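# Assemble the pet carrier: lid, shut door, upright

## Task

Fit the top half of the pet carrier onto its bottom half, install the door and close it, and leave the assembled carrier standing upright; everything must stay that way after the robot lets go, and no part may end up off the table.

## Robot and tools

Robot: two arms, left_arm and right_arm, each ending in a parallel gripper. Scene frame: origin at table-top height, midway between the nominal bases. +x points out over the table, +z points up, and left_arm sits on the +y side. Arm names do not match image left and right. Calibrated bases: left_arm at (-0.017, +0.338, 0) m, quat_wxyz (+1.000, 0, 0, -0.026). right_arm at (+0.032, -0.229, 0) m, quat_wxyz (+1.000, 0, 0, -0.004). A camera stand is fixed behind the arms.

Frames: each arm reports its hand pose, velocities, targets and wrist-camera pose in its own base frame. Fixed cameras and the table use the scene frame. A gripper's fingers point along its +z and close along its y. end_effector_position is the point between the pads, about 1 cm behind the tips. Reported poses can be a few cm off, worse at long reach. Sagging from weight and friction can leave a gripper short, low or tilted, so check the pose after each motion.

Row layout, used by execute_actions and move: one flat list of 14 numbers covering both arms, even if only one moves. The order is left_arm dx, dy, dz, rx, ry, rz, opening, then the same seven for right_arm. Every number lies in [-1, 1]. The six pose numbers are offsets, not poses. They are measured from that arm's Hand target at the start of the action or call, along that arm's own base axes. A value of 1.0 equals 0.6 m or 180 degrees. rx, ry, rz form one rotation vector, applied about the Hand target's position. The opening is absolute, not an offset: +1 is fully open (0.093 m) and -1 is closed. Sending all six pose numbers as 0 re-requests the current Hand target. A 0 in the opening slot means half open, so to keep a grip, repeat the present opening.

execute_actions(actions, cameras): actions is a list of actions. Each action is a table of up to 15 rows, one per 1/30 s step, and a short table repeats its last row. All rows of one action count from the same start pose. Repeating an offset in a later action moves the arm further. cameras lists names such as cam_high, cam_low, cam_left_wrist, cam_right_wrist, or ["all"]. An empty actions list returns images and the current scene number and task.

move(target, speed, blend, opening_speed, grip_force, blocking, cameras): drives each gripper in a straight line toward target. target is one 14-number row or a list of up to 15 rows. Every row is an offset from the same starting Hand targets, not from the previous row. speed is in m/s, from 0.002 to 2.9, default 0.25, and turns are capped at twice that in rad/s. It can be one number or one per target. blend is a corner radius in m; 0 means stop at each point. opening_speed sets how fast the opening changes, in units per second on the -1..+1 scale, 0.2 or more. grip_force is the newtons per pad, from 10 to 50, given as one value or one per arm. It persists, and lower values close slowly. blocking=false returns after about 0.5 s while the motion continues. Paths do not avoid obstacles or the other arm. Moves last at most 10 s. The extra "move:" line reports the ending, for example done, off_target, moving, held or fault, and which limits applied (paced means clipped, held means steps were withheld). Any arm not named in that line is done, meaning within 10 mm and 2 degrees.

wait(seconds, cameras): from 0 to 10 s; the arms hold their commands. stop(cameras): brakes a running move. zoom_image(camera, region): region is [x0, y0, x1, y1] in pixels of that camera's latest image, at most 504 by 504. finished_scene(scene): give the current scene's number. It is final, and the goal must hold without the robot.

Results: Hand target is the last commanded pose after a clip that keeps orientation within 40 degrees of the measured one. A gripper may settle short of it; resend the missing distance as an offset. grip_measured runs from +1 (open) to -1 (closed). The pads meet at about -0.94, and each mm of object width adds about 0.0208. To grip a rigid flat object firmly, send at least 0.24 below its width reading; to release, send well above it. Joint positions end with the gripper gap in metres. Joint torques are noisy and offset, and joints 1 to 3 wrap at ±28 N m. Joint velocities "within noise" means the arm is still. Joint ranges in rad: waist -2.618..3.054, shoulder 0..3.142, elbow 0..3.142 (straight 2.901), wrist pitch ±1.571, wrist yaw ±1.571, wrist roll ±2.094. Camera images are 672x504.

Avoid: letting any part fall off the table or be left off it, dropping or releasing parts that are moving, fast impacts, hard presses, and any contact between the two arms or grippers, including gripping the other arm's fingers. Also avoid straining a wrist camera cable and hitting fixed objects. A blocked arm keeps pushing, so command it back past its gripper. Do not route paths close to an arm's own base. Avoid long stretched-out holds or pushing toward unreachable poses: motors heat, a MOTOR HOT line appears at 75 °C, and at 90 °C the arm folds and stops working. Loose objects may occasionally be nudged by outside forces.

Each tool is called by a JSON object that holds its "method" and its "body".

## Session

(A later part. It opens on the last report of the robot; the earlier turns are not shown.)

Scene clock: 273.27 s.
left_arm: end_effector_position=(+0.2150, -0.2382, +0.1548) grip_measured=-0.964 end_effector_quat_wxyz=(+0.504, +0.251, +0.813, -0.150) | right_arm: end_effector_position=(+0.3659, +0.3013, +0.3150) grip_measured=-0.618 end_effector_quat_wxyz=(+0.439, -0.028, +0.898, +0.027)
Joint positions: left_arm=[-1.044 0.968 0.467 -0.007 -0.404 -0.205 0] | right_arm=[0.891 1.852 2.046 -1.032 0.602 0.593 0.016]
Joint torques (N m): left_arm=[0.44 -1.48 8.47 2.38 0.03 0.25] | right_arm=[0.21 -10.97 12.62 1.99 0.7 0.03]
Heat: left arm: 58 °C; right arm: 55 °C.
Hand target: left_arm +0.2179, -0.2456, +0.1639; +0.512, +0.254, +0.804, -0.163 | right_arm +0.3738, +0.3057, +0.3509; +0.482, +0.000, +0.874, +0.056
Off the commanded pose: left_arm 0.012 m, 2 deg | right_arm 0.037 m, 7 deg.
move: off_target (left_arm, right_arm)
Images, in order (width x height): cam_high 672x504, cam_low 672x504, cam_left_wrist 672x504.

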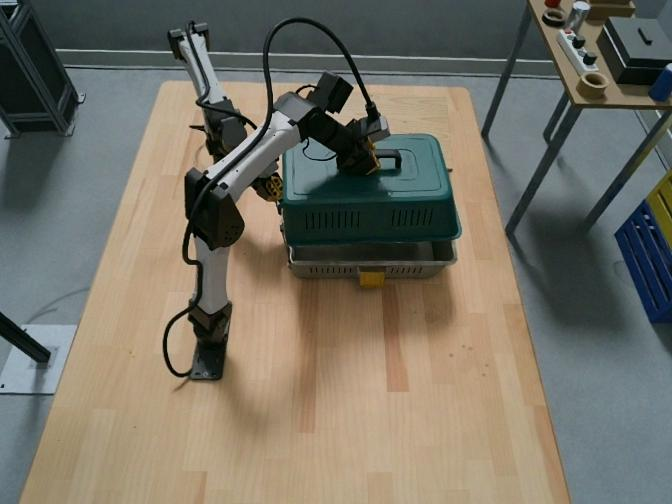

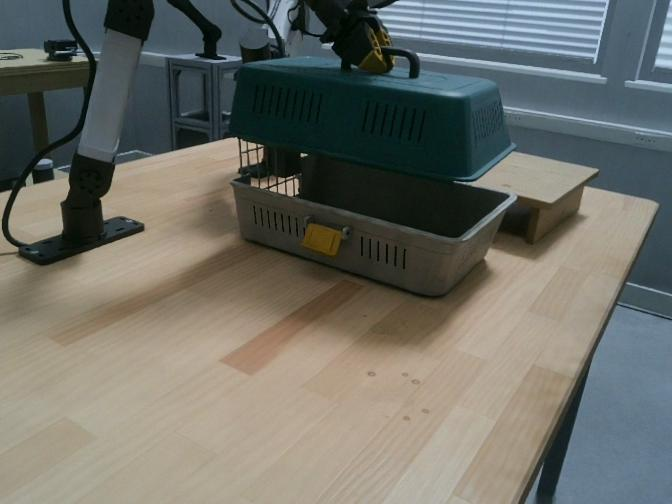

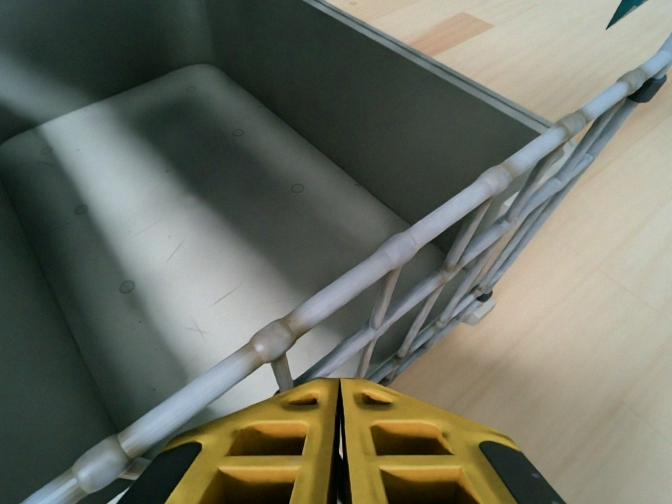

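{"method": "move", "body": {"target": [0.009,-0.003,0.0,0,0,0,-0.97,0,0.0,-0.04,0,0,0,-1], "speed": 0.06, "cameras": ["cam_left_wrist","cam_high","cam_low"]}}

{"method": "zoom_image", "body": {"camera": "cam_high", "region": [240, 130, 360, 290]}}

{"method": "zoom_image", "body": {"camera": "cam_high", "region": [250, 130, 490, 310]}}

Scene clock: 278.90 s.
left_arm: end_effector_position=(+0.2193, -0.2412, +0.1549) grip_measured=-0.964 end_effector_quat_wxyz=(+0.506, +0.251, +0.810, -0.156) | right_arm: end_effector_position=(+0.3713, +0.3060, +0.2894) grip_measured=-0.618 end_effector_quat_wxyz=(+0.438, -0.026, +0.899, +0.020)
Joint positions: left_arm=[-1.026 0.988 0.467 0.027 -0.381 -0.195 0] | right_arm=[0.891 1.852 1.941 -0.942 0.611 0.598 0.016]
Joint torques (N m): left_arm=[0.65 -1.43 9.16 2.2 0.04 0.3] | right_arm=[0.14 -15.46 7.86 2.15 0.61 -0.01]
Heat: left arm: 58 °C; right arm: 53 °C.
Hand target: left_arm +0.2234, -0.2474, +0.1639; +0.512, +0.254, +0.804, -0.163 | right_arm +0.3738, +0.3057, +0.3269; +0.482, +0.000, +0.874, +0.056
Off the commanded pose: left_arm 0.012 m, 1 deg | right_arm 0.038 m, 8 deg.
move: off_target (left_arm, right_arm)
Images, in order (width x height): cam_high 672x504, cam_low 672x504, cam_left_wrist 672x504.

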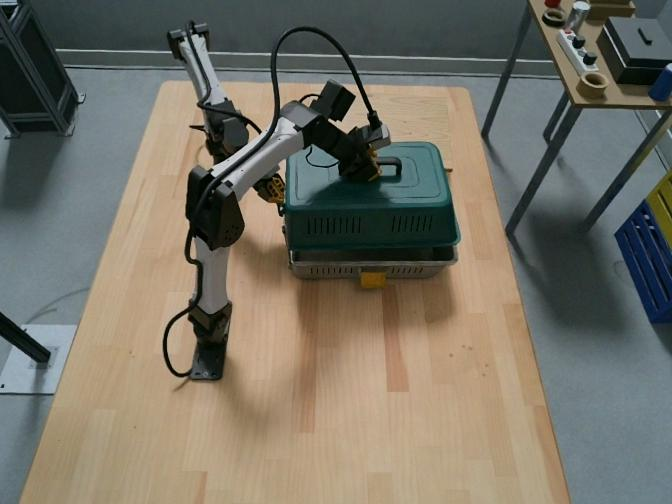

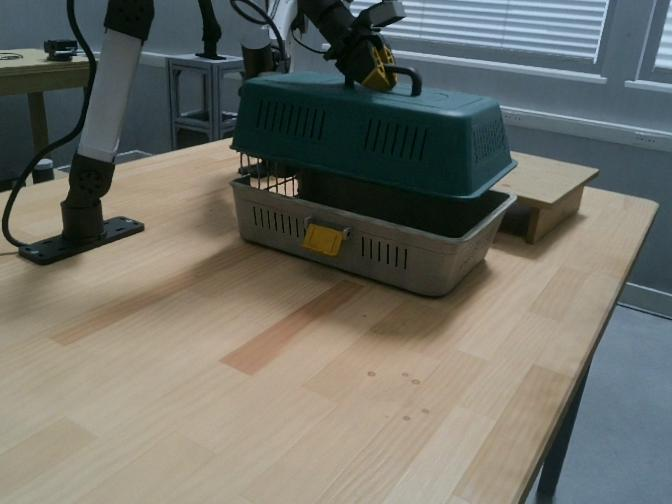

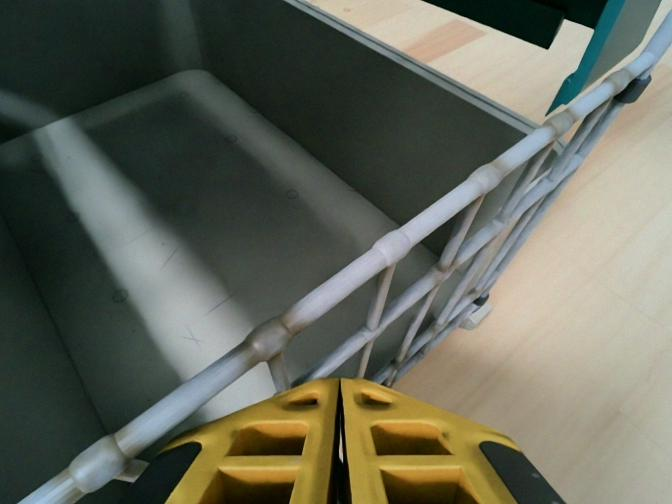

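Scaled by 3.150 from the camera's 672x504 image, which has a finer 960x720 frame.

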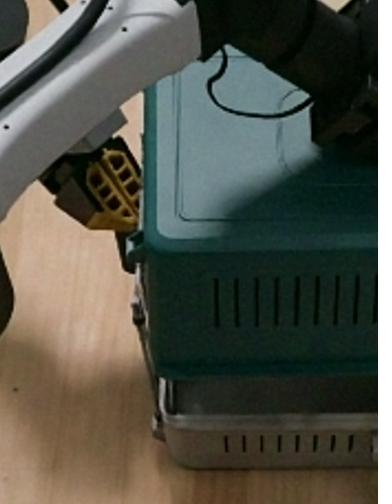

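Scaled by 2.100 from the camera's 672x504 image, which has a finer 960x720 frame.

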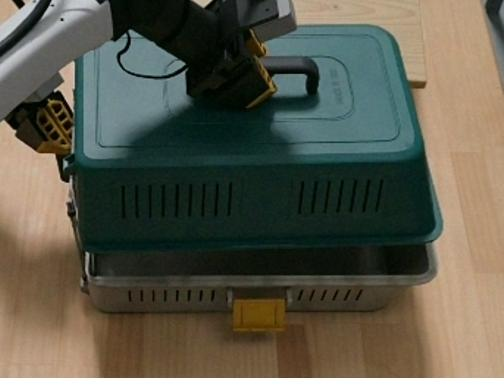

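{"method": "move", "body": {"target": [0,0,0.0,0,0,0,-0.97,0,0.0,-0.03,0,0,0,-1], "speed": 0.04, "cameras": ["cam_left_wrist","cam_high","cam_low"]}}

{"method": "zoom_image", "body": {"camera": "cam_high", "region": [240, 130, 360, 290]}}

{"method": "zoom_image", "body": {"camera": "cam_low", "region": [200, 60, 560, 310]}}

Scene clock: 284.77 s.
left_arm: end_effector_position=(+0.2192, -0.2414, +0.1549) grip_measured=-0.964 end_effector_quat_wxyz=(+0.506, +0.252, +0.810, -0.156) | right_arm: end_effector_position=(+0.3723, +0.3066, +0.2692) grip_measured=-0.618 end_effector_quat_wxyz=(+0.438, -0.023, +0.898, +0.020)
Joint positions: left_arm=[-1.026 0.988 0.467 0.027 -0.38 -0.195 0] | right_arm=[0.891 1.832 1.832 -0.853 0.614 0.603 0.016]
Joint torques (N m): left_arm=[0.84 -1.44 9.06 2.21 0.01 0.3] | right_arm=[0.17 -16.18 7.91 2.09 0.6 -0.08]
Heat: left arm: 58 °C; right arm: 53 °C.
Hand target: left_arm +0.2234, -0.2474, +0.1640; +0.512, +0.254, +0.804, -0.163 | right_arm +0.3738, +0.3057, +0.3092; +0.482, +0.000, +0.874, +0.056
Off the commanded pose: left_arm 0.012 m, 1 deg | right_arm 0.040 m, 8 deg.
move: off_target (left_arm, right_arm)
Images, in order (width x height): cam_high 672x504, cam_low 672x504, cam_left_wrist 672x504.

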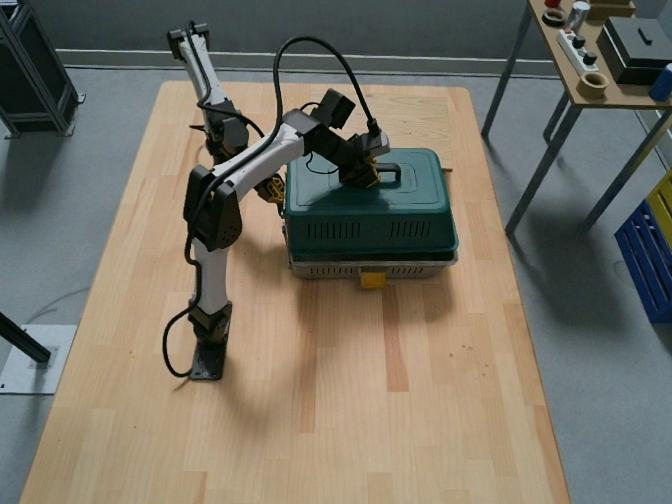

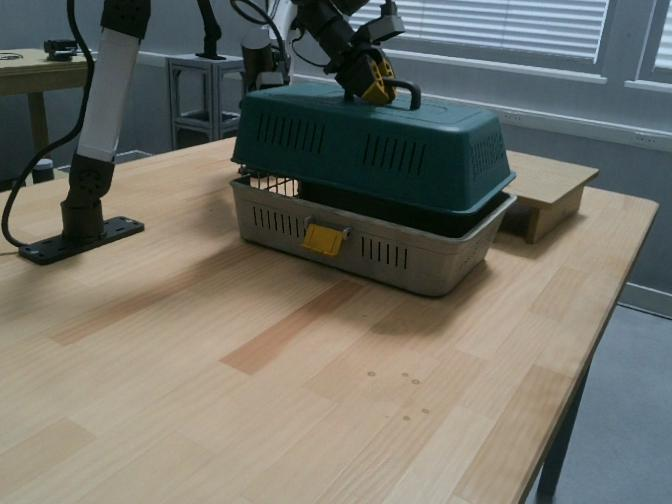

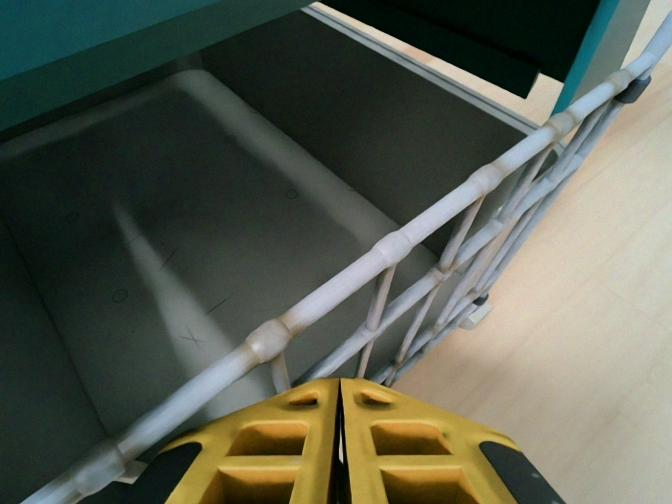

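Scaled by 3.150 from the camera's 672x504 image, which has a finer 960x720 frame.

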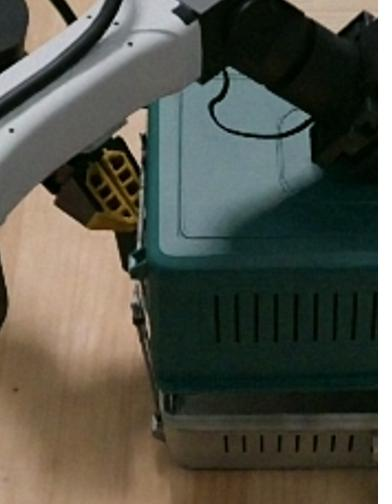

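Scaled by 1.400 from the camera's 672x504 image, which has a finer 960x720 frame.

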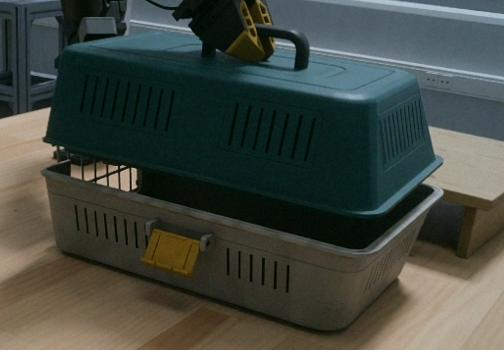

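{"method": "move", "body": {"target": [0,0,0.0,0,0,0,-0.97,0,0.0,-0.017,0,0,0,-1], "speed": 0.04, "cameras": ["cam_left_wrist","cam_high","cam_low"]}}

{"method": "zoom_image", "body": {"camera": "cam_high", "region": [240, 130, 360, 290]}}

{"method": "zoom_image", "body": {"camera": "cam_low", "region": [200, 60, 560, 310]}}

Scene clock: 289.03 s.
left_arm: end_effector_position=(+0.2192, -0.2414, +0.1549) grip_measured=-0.964 end_effector_quat_wxyz=(+0.506, +0.252, +0.810, -0.156) | right_arm: end_effector_position=(+0.3725, +0.3065, +0.2592) grip_measured=-0.618 end_effector_quat_wxyz=(+0.439, -0.022, +0.898, +0.020)
Joint positions: left_arm=[-1.026 0.988 0.467 0.027 -0.38 -0.195 0] | right_arm=[0.891 1.821 1.776 -0.805 0.615 0.603 0.016]
Joint torques (N m): left_arm=[0.65 -1.44 9.25 2.21 0.03 0.33] | right_arm=[0.16 -16.21 7.99 2.07 0.57 -0.08]
Heat: left arm: 59 °C; right arm: 54 °C.
Hand target: left_arm +0.2234, -0.2474, +0.1640; +0.512, +0.254, +0.804, -0.163 | right_arm +0.3738, +0.3057, +0.2990; +0.482, +0.000, +0.874, +0.056
Off the commanded pose: left_arm 0.012 m, 1 deg | right_arm 0.040 m, 7 deg.
move: off_target (left_arm, right_arm)
Images, in order (width x height): cam_high 672x504, cam_low 672x504, cam_left_wrist 672x504.

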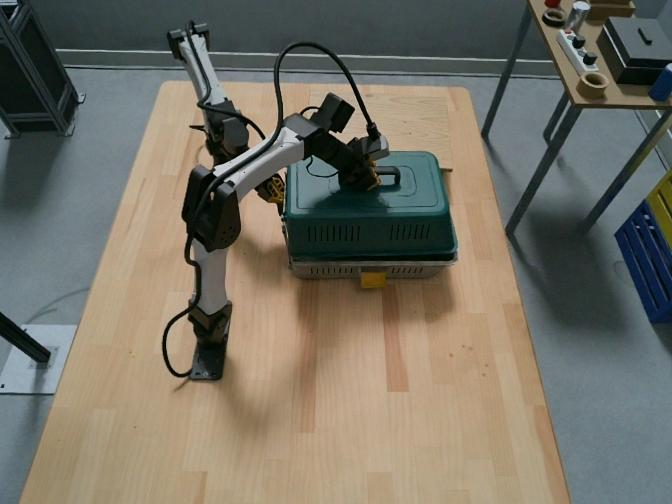

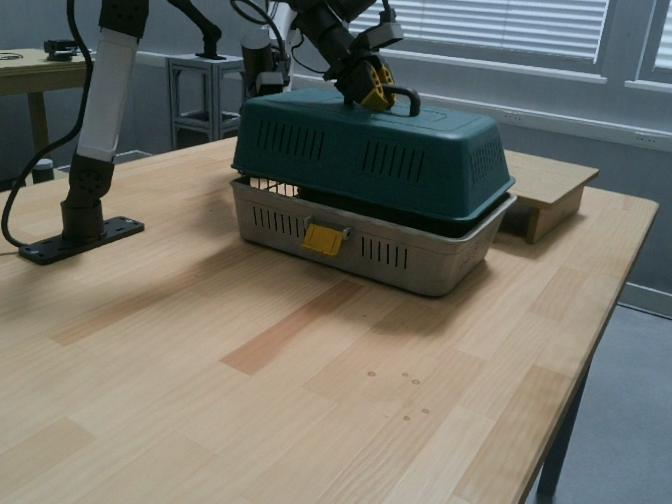

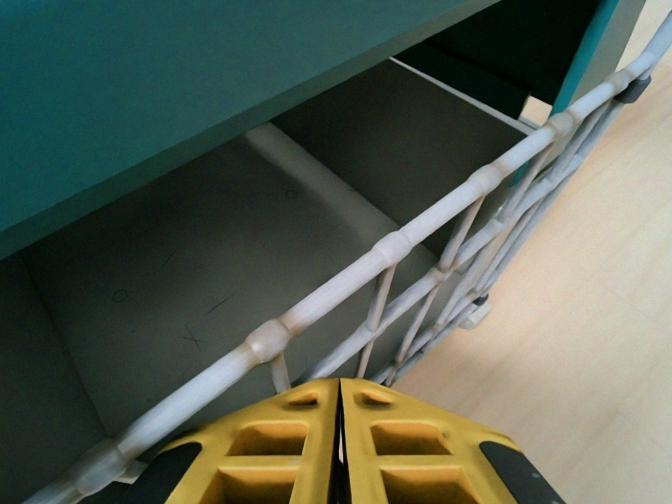

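Scaled by 3.150 from the camera's 672x504 image, which has a finer 960x720 frame.

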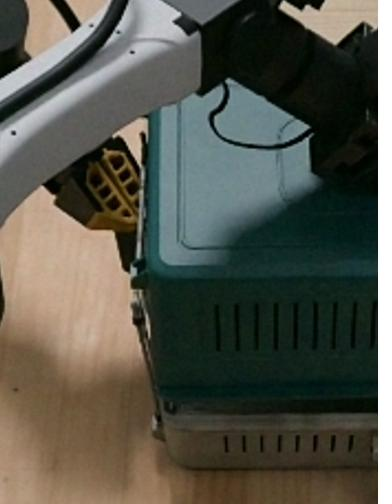

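Scaled by 1.400 from the camera's 672x504 image, which has a finer 960x720 frame.

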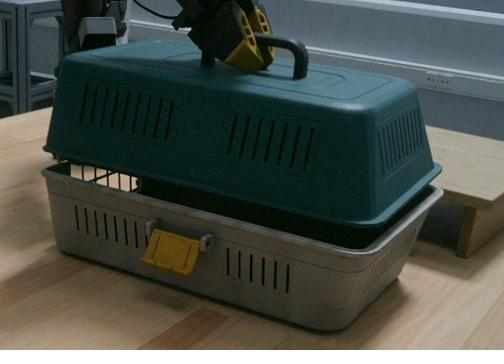

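{"method": "move", "body": {"target": [0,0,0.0,0,0,0,-0.97,0,0.0,-0.012,0,0,0,-1], "speed": 0.03, "cameras": ["cam_left_wrist","cam_high"]}}

{"method": "zoom_image", "body": {"camera": "cam_high", "region": [260, 180, 320, 280]}}

Scene clock: 293.27 s.
left_arm: end_effector_position=(+0.2192, -0.2414, +0.1549) grip_measured=-0.964 end_effector_quat_wxyz=(+0.506, +0.252, +0.810, -0.156) | right_arm: end_effector_position=(+0.3724, +0.3062, +0.2532) grip_measured=-0.618 end_effector_quat_wxyz=(+0.440, -0.022, +0.897, +0.022)
Joint positions: left_arm=[-1.026 0.988 0.467 0.027 -0.38 -0.195 0] | right_arm=[0.891 1.813 1.739 -0.772 0.616 0.603 0.016]
Joint torques (N m): left_arm=[0.66 -1.42 9.22 2.22 0.04 0.28] | right_arm=[0.16 -15.99 8.02 2.08 0.57 -0.07]
Heat: left arm: 59 °C; right arm: 55 °C.
Hand target: left_arm +0.2234, -0.2474, +0.1640; +0.512, +0.254, +0.804, -0.163 | right_arm +0.3738, +0.3057, +0.2918; +0.482, +0.000, +0.874, +0.056
Off the commanded pose: left_arm 0.012 m, 1 deg | right_arm 0.039 m, 7 deg.
move: off_target (left_arm, right_arm)
Images, in order (width x height): cam_high 672x504, cam_left_wrist 672x504.

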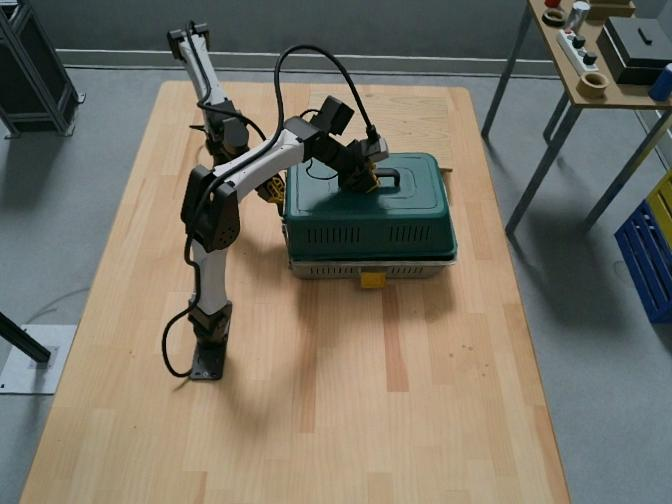

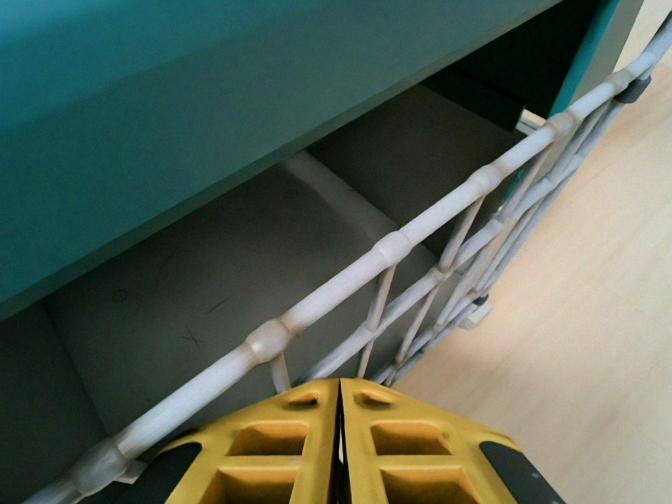

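Scaled by 5.040 from the camera's 672x504 image, which has a finer 960x720 frame.

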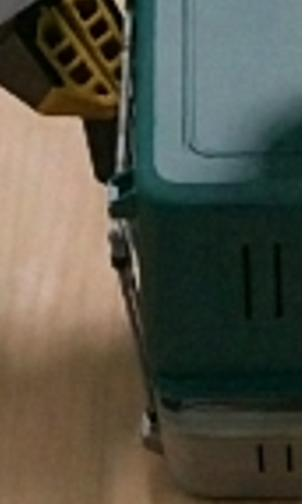

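{"method": "move", "body": {"target": [0,0,0.0,0,0,0,-0.97,0,0.0,-0.012,0,0,0,-1], "speed": 0.03, "cameras": ["cam_left_wrist","cam_high","cam_low"]}}

{"method": "zoom_image", "body": {"camera": "cam_high", "region": [260, 180, 320, 280]}}

{"method": "zoom_image", "body": {"camera": "cam_low", "region": [200, 60, 560, 310]}}

Scene clock: 299.37 s.
left_arm: end_effector_position=(+0.2192, -0.2414, +0.1549) grip_measured=-0.964 end_effector_quat_wxyz=(+0.506, +0.252, +0.810, -0.156) | right_arm: end_effector_position=(+0.3724, +0.3060, +0.2472) grip_measured=-0.618 end_effector_quat_wxyz=(+0.442, -0.021, +0.897, +0.022)
Joint positions: left_arm=[-1.026 0.988 0.467 0.027 -0.38 -0.195 0] | right_arm=[0.891 1.806 1.704 -0.741 0.617 0.603 0.016]
Joint torques (N m): left_arm=[0.59 -1.29 9.2 2.24 0.02 0.26] | right_arm=[0.14 -15.88 7.88 2.06 0.57 -0.08]
Heat: left arm: 59 °C; right arm: 55 °C.
Hand target: left_arm +0.2234, -0.2474, +0.1640; +0.512, +0.254, +0.804, -0.163 | right_arm +0.3738, +0.3057, +0.2844; +0.482, +0.000, +0.874, +0.056
Off the commanded pose: left_arm 0.012 m, 1 deg | right_arm 0.037 m, 7 deg.
move: off_target (left_arm, right_arm)
Images, in order (width x height): cam_high 672x504, cam_low 672x504, cam_left_wrist 672x504.

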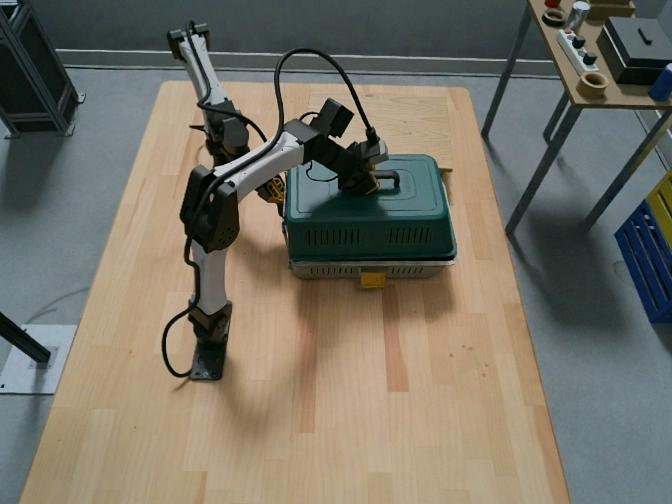

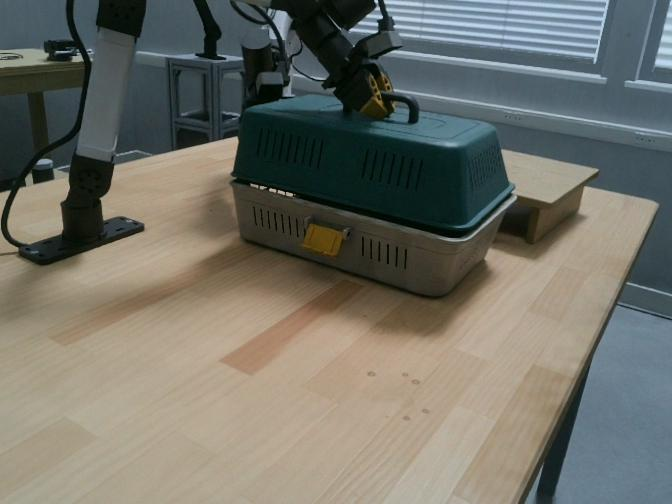

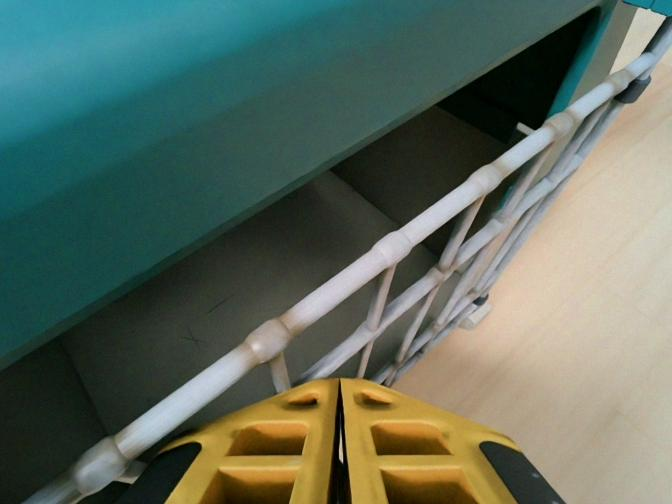

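Scaled by 5.040 from the camera's 672x504 image, which has a finer 960x720 frame.

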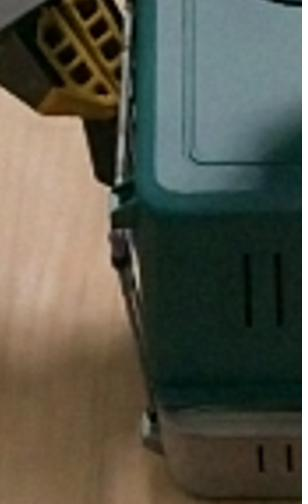

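Scaled by 1.400 from the camera's 672x504 image, which has a finer 960x720 frame.

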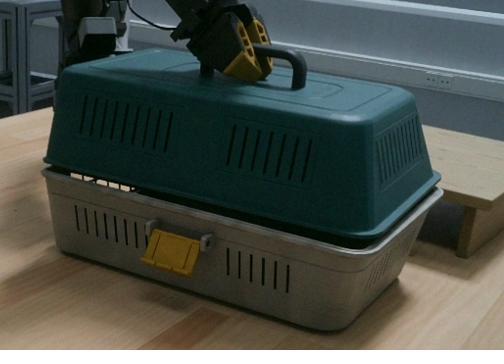

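{"method": "zoom_image", "body": {"camera": "cam_left_wrist", "region": [560, 0, 672, 120]}}

{"method": "move", "body": {"target": [0,0,0.0,0,0,0,-0.97,0,0.0,-0.01,0,0,0,-1], "speed": 0.03, "cameras": ["cam_left_wrist","cam_high","cam_low"]}}

{"method": "zoom_image", "body": {"camera": "cam_left_wrist", "region": [560, 0, 672, 120]}}

{"method": "zoom_image", "body": {"camera": "cam_low", "region": [200, 60, 560, 310]}}

Scaled by 4.200 from the camera's 672x504 image, which has a finer 960x720 frame.

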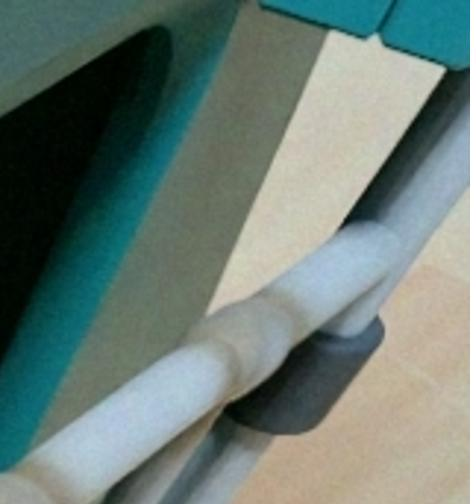

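Scene clock: 303.67 s.
left_arm: end_effector_position=(+0.2192, -0.2414, +0.1549) grip_measured=-0.964 end_effector_quat_wxyz=(+0.506, +0.252, +0.810, -0.156) | right_arm: end_effector_position=(+0.3729, +0.3056, +0.2468) grip_measured=-0.618 end_effector_quat_wxyz=(+0.447, -0.017, +0.894, +0.026)
Joint positions: left_arm=[-1.026 0.988 0.467 0.027 -0.38 -0.195 0] | right_arm=[0.891 1.796 1.68 -0.711 0.622 0.603 0.016]
Joint torques (N m): left_arm=[0.75 -1.2 9.17 2.21 0.03 0.31] | right_arm=[0.14 -15.05 7.64 2.02 0.51 -0.08]
Heat: left arm: 59 °C; right arm: 55 °C.
Hand target: left_arm +0.2234, -0.2474, +0.1639; +0.512, +0.254, +0.804, -0.163 | right_arm +0.3738, +0.3057, +0.2784; +0.482, +0.000, +0.874, +0.056
Off the commanded pose: left_arm 0.012 m, 1 deg | right_arm 0.032 m, 6 deg.
move: off_target (left_arm, right_arm)
Images, in order (width x height): cam_high 672x504, cam_low 672x504, cam_left_wrist 672x504.

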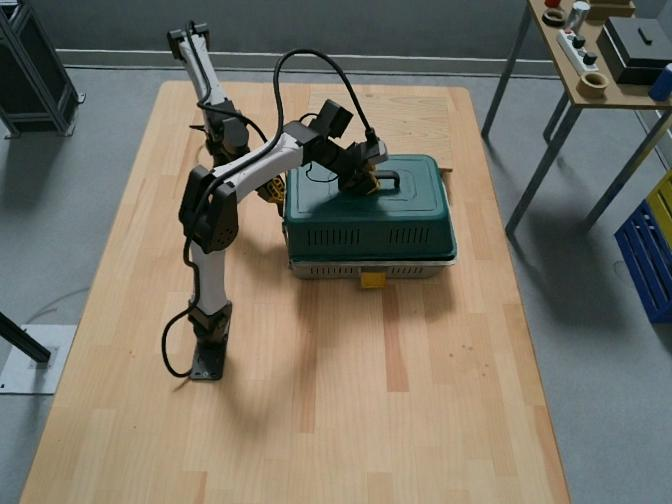

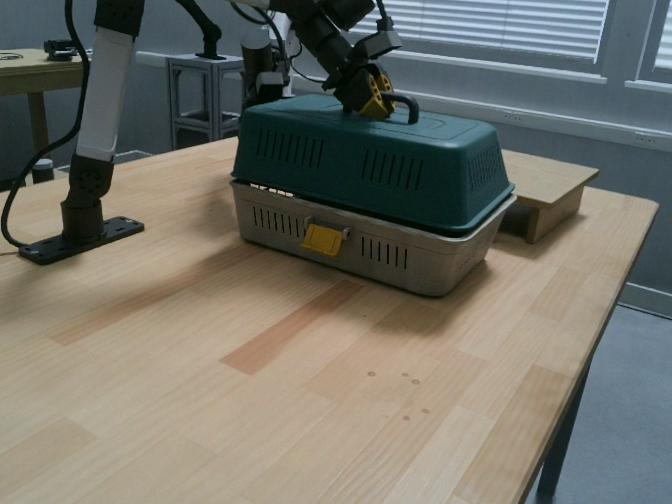

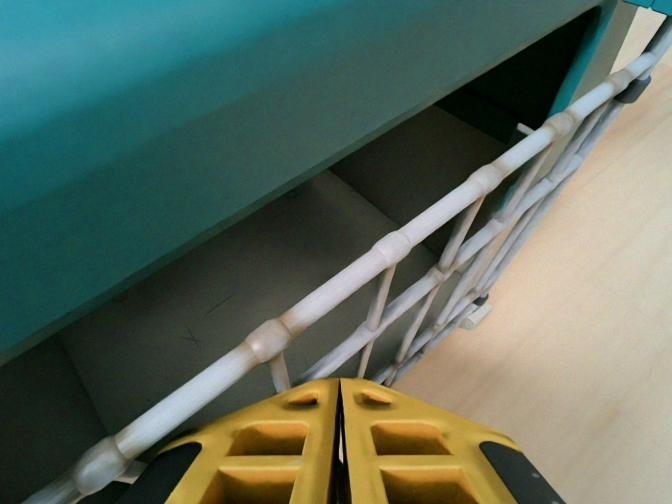

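Scaled by 4.200 from the camera's 672x504 image, which has a finer 960x720 frame.

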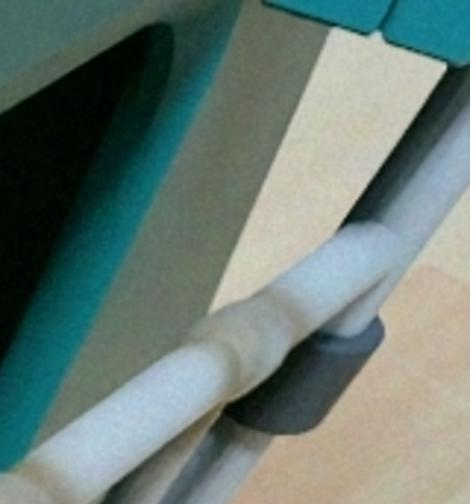

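Scaled by 1.400 from the camera's 672x504 image, which has a finer 960x720 frame.

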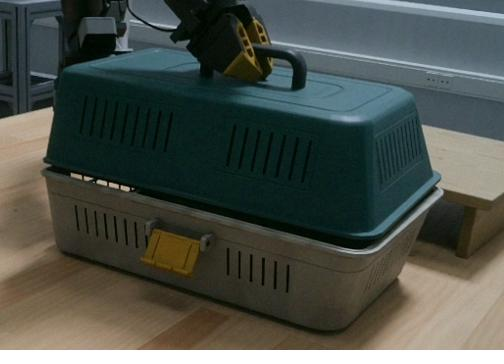

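{"method": "move", "body": {"target": [-0.003,0,0.0,-0.015,-0.055,0.211,-0.97,0,0.0,0.02,0,0,0,-1], "speed": 0.1, "cameras": ["cam_left_wrist","cam_high"]}}

Scene clock: 315.80 s.
left_arm: end_effector_position=(+0.2205, -0.2421, +0.1552) grip_measured=-0.964 end_effector_quat_wxyz=(+0.601, -0.005, +0.799, +0.023) | right_arm: end_effector_position=(+0.3728, +0.3053, +0.2467) grip_measured=-0.618 end_effector_quat_wxyz=(+0.447, -0.018, +0.894, +0.025)
Joint positions: left_arm=[-1.339 1.456 0.756 -0.295 -1.235 -0.937 0] | right_arm=[0.891 1.796 1.68 -0.712 0.623 0.603 0.016]
Joint torques (N m): left_arm=[-0.39 -4.53 8.62 1.15 -0.79 -0.05] | right_arm=[0.13 -14.68 12.3 1.63 0.51 -0.1]
Heat: left arm: 60 °C; right arm: 55 °C.
Hand target: left_arm +0.2215, -0.2474, +0.1638; +0.609, -0.020, +0.793, +0.016 | right_arm +0.3738, +0.3057, +0.2904; +0.482, +0.000, +0.874, +0.056
Off the commanded pose: left_arm 0.010 m, 2 deg | right_arm 0.044 m, 6 deg.
move: off_target (right_arm)
Images, in order (width x height): cam_high 672x504, cam_left_wrist 672x504.

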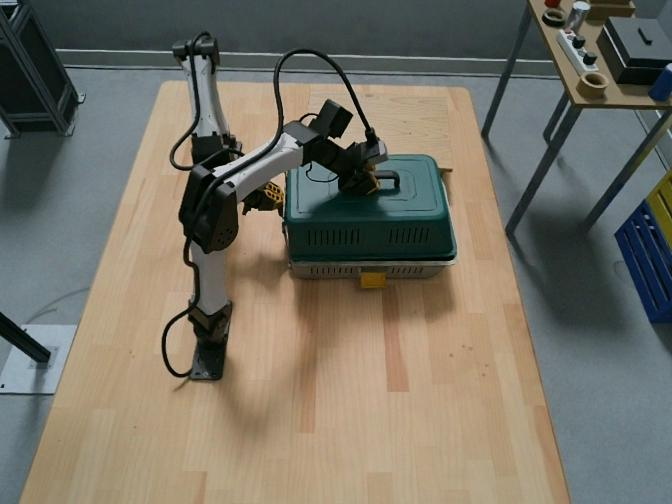

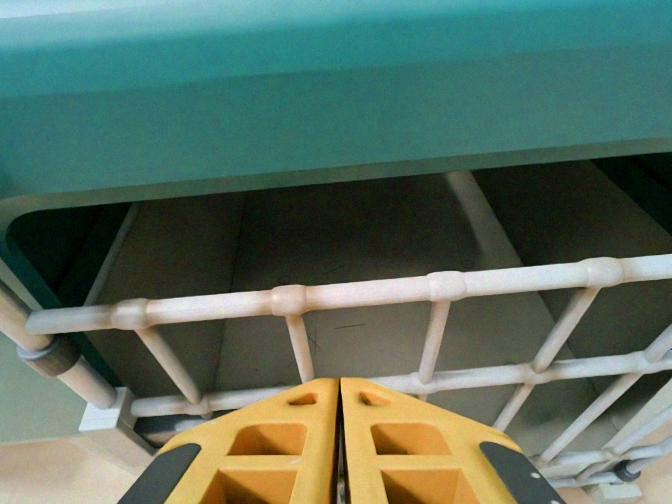

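{"method": "move", "body": {"target": [[-0.0,0,0.0,0,0,0,-0.97,0,0.0,0.025,0,0,0,-1],[-0.06,0,0.0,0,0,-0.0,-0.97,0,0.0,0.025,0,0,0,-1],[-0.06,0.08,0.01,0,0,-0.13,-0.97,0,0.0,0.025,0,0,0,-1],[-0.005,0.08,0.01,0,0,-0.13,-0.97,0,0.0,0.025,0,0,0,-1]], "speed": 0.1, "cameras": ["cam_left_wrist","cam_high"]}}

{"method": "zoom_image", "body": {"camera": "cam_high", "region": [260, 180, 320, 280]}}

Scene clock: 327.90 s.
left_arm: end_effector_position=(+0.2164, -0.1975, +0.1676) grip_measured=-0.964 end_effector_quat_wxyz=(+0.594, +0.143, +0.785, -0.102) | right_arm: end_effector_position=(+0.3704, +0.2986, +0.2626) grip_measured=-0.618 end_effector_quat_wxyz=(+0.444, -0.018, +0.896, +0.015)
Joint positions: left_arm=[-1.146 0.845 0.326 0.134 -0.759 -0.262 0] | right_arm=[0.889 1.796 1.752 -0.804 0.632 0.603 0.016]
Joint torques (N m): left_arm=[0.79 -0.75 6.63 2.38 -0.11 0.26] | right_arm=[0.4 -13.44 12.72 1.86 0.42 -0.09]
Heat: left arm: 61 °C; right arm: 55 °C.
Hand target: left_arm +0.2185, -0.1995, +0.1698; +0.600, +0.141, +0.780, -0.108 | right_arm +0.3738, +0.3058, +0.3054; +0.482, +0.000, +0.874, +0.056
Off the commanded pose: left_arm 0.004 m, 1 deg | right_arm 0.044 m, 7 deg.
move: off_target (right_arm)
Images, in order (width x height): cam_high 672x504, cam_left_wrist 672x504.

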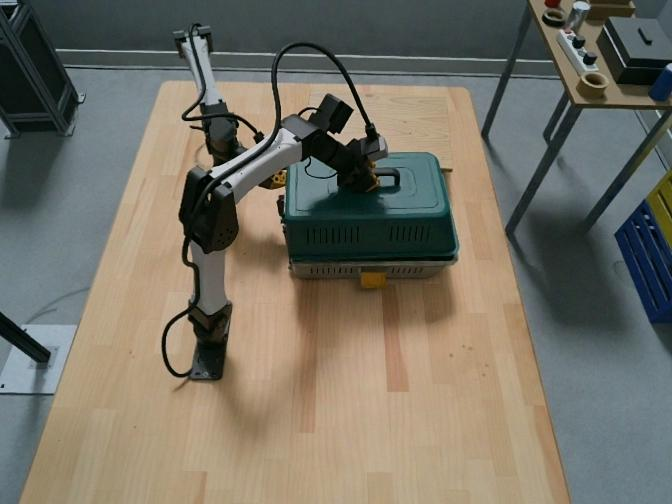

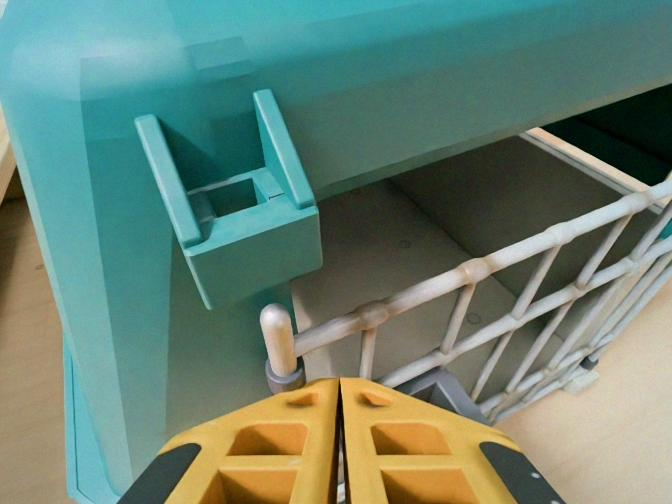

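Scaled by 5.040 from the camera's 672x504 image, which has a finer 960x720 frame.

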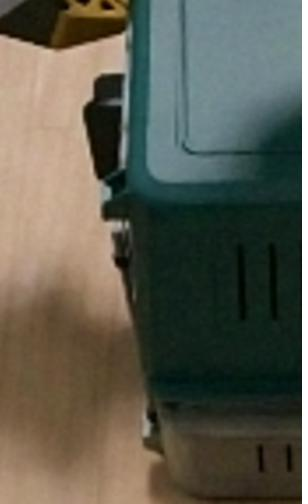

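{"method": "move", "body": {"target": [[-0.06,0,0.0,0,0,0,-0.97,0,0.0,0,0,0,0,-1],[-0.06,-0.17,0.0,0,0,-0.055,-0.97,0,0,0,0,0,0,-1],[0.005,-0.17,0,0,0,-0.055,-0.97,0,0,0,0,0,0,-1]], "speed": 0.1, "cameras": ["cam_left_wrist","cam_high"]}}

{"method": "zoom_image", "body": {"camera": "cam_high", "region": [260, 180, 320, 280]}}

Scene clock: 339.07 s.
left_arm: end_effector_position=(+0.2166, -0.2904, +0.1530) grip_measured=-0.964 end_effector_quat_wxyz=(+0.575, +0.217, +0.776, -0.140) | right_arm: end_effector_position=(+0.3682, +0.2993, +0.2599) grip_measured=-0.618 end_effector_quat_wxyz=(+0.437, -0.023, +0.899, +0.016)
Joint positions: left_arm=[-1.225 1.277 0.474 0.411 -0.675 -0.22 0] | right_arm=[0.889 1.796 1.752 -0.815 0.617 0.603 0.016]
Joint torques (N m): left_arm=[0.55 -3.6 9.31 2.37 0 0.27] | right_arm=[0.42 -13.56 12.57 1.94 0.57 -0.07]
Heat: left arm: 60 °C; right arm: 55 °C.
Hand target: left_arm +0.2215, -0.3015, +0.1699; +0.588, +0.208, +0.765, -0.159 | right_arm +0.3738, +0.3058, +0.3054; +0.482, +0.000, +0.874, +0.056
Off the commanded pose: left_arm 0.021 m, 3 deg | right_arm 0.046 m, 8 deg.
move: off_target (left_arm, right_arm)
Images, in order (width x height): cam_high 672x504, cam_left_wrist 672x504.

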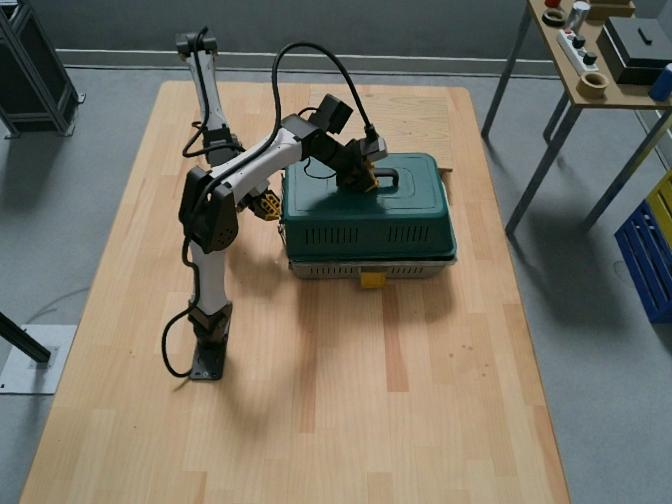

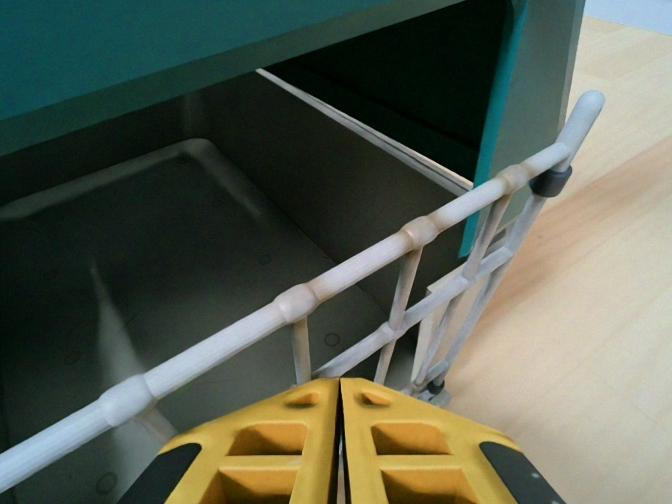

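Scaled by 5.040 from the camera's 672x504 image, which has a finer 960x720 frame.

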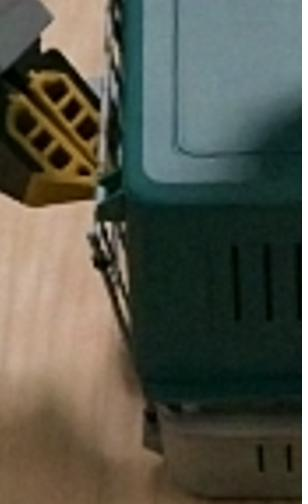

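{"method": "move", "body": {"target": [[-0.07,0.0,0.0,0,0,0,-0.97,0,0.0,0,0,0,0,-1],[-0.08,0.0,-0.015,-0.03,-0.065,0,-0.97,0,0,0,0,0,0,-1],[0.0,0.0,-0.015,-0.03,-0.065,0,-0.97,0,0,0,0,0,0,-1]], "speed": 0.1, "cameras": ["cam_left_wrist","cam_high"]}}

{"method": "zoom_image", "body": {"camera": "cam_high", "region": [260, 180, 320, 280]}}

Scene clock: 347.80 s.
left_arm: end_effector_position=(+0.2183, -0.2925, +0.1477) grip_measured=-0.964 end_effector_quat_wxyz=(+0.662, +0.203, +0.705, -0.157) | right_arm: end_effector_position=(+0.3680, +0.2992, +0.2596) grip_measured=-0.618 end_effector_quat_wxyz=(+0.436, -0.023, +0.899, +0.016)
Joint positions: left_arm=[-1.241 1.524 0.305 1.118 -0.725 -0.019 0] | right_arm=[0.889 1.796 1.752 -0.817 0.615 0.603 0.016]
Joint torques (N m): left_arm=[0.58 -4 7.46 2.39 0.06 0.26] | right_arm=[0.44 -13.56 12.59 1.95 0.59 -0.08]
Heat: left arm: 61 °C; right arm: 56 °C.
Hand target: left_arm +0.2215, -0.3015, +0.1608; +0.672, +0.195, +0.693, -0.173 | right_arm +0.3738, +0.3057, +0.3054; +0.482, +0.000, +0.874, +0.056
Off the commanded pose: left_arm 0.016 m, 3 deg | right_arm 0.047 m, 8 deg.
move: off_target (left_arm, right_arm)
Images, in order (width x height): cam_high 672x504, cam_left_wrist 672x504.

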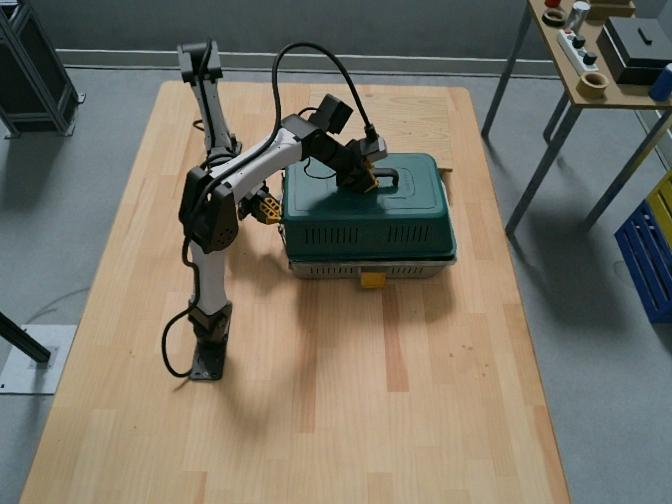

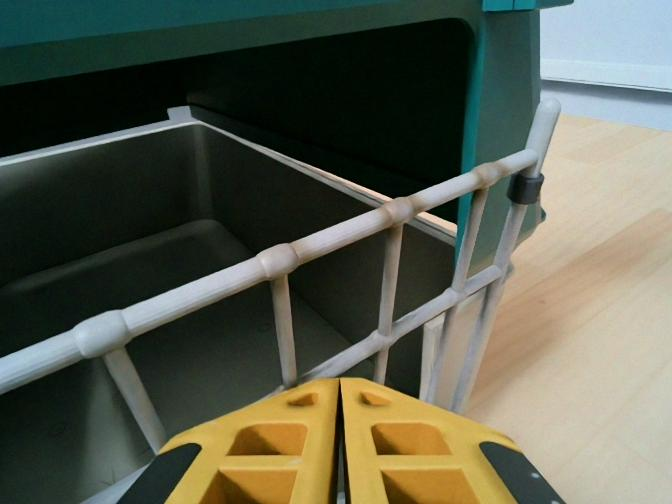

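Scaled by 5.040 from the camera's 672x504 image, which has a finer 960x720 frame.

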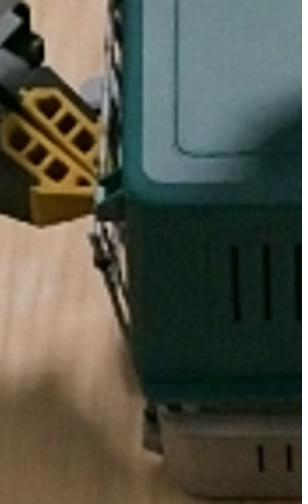

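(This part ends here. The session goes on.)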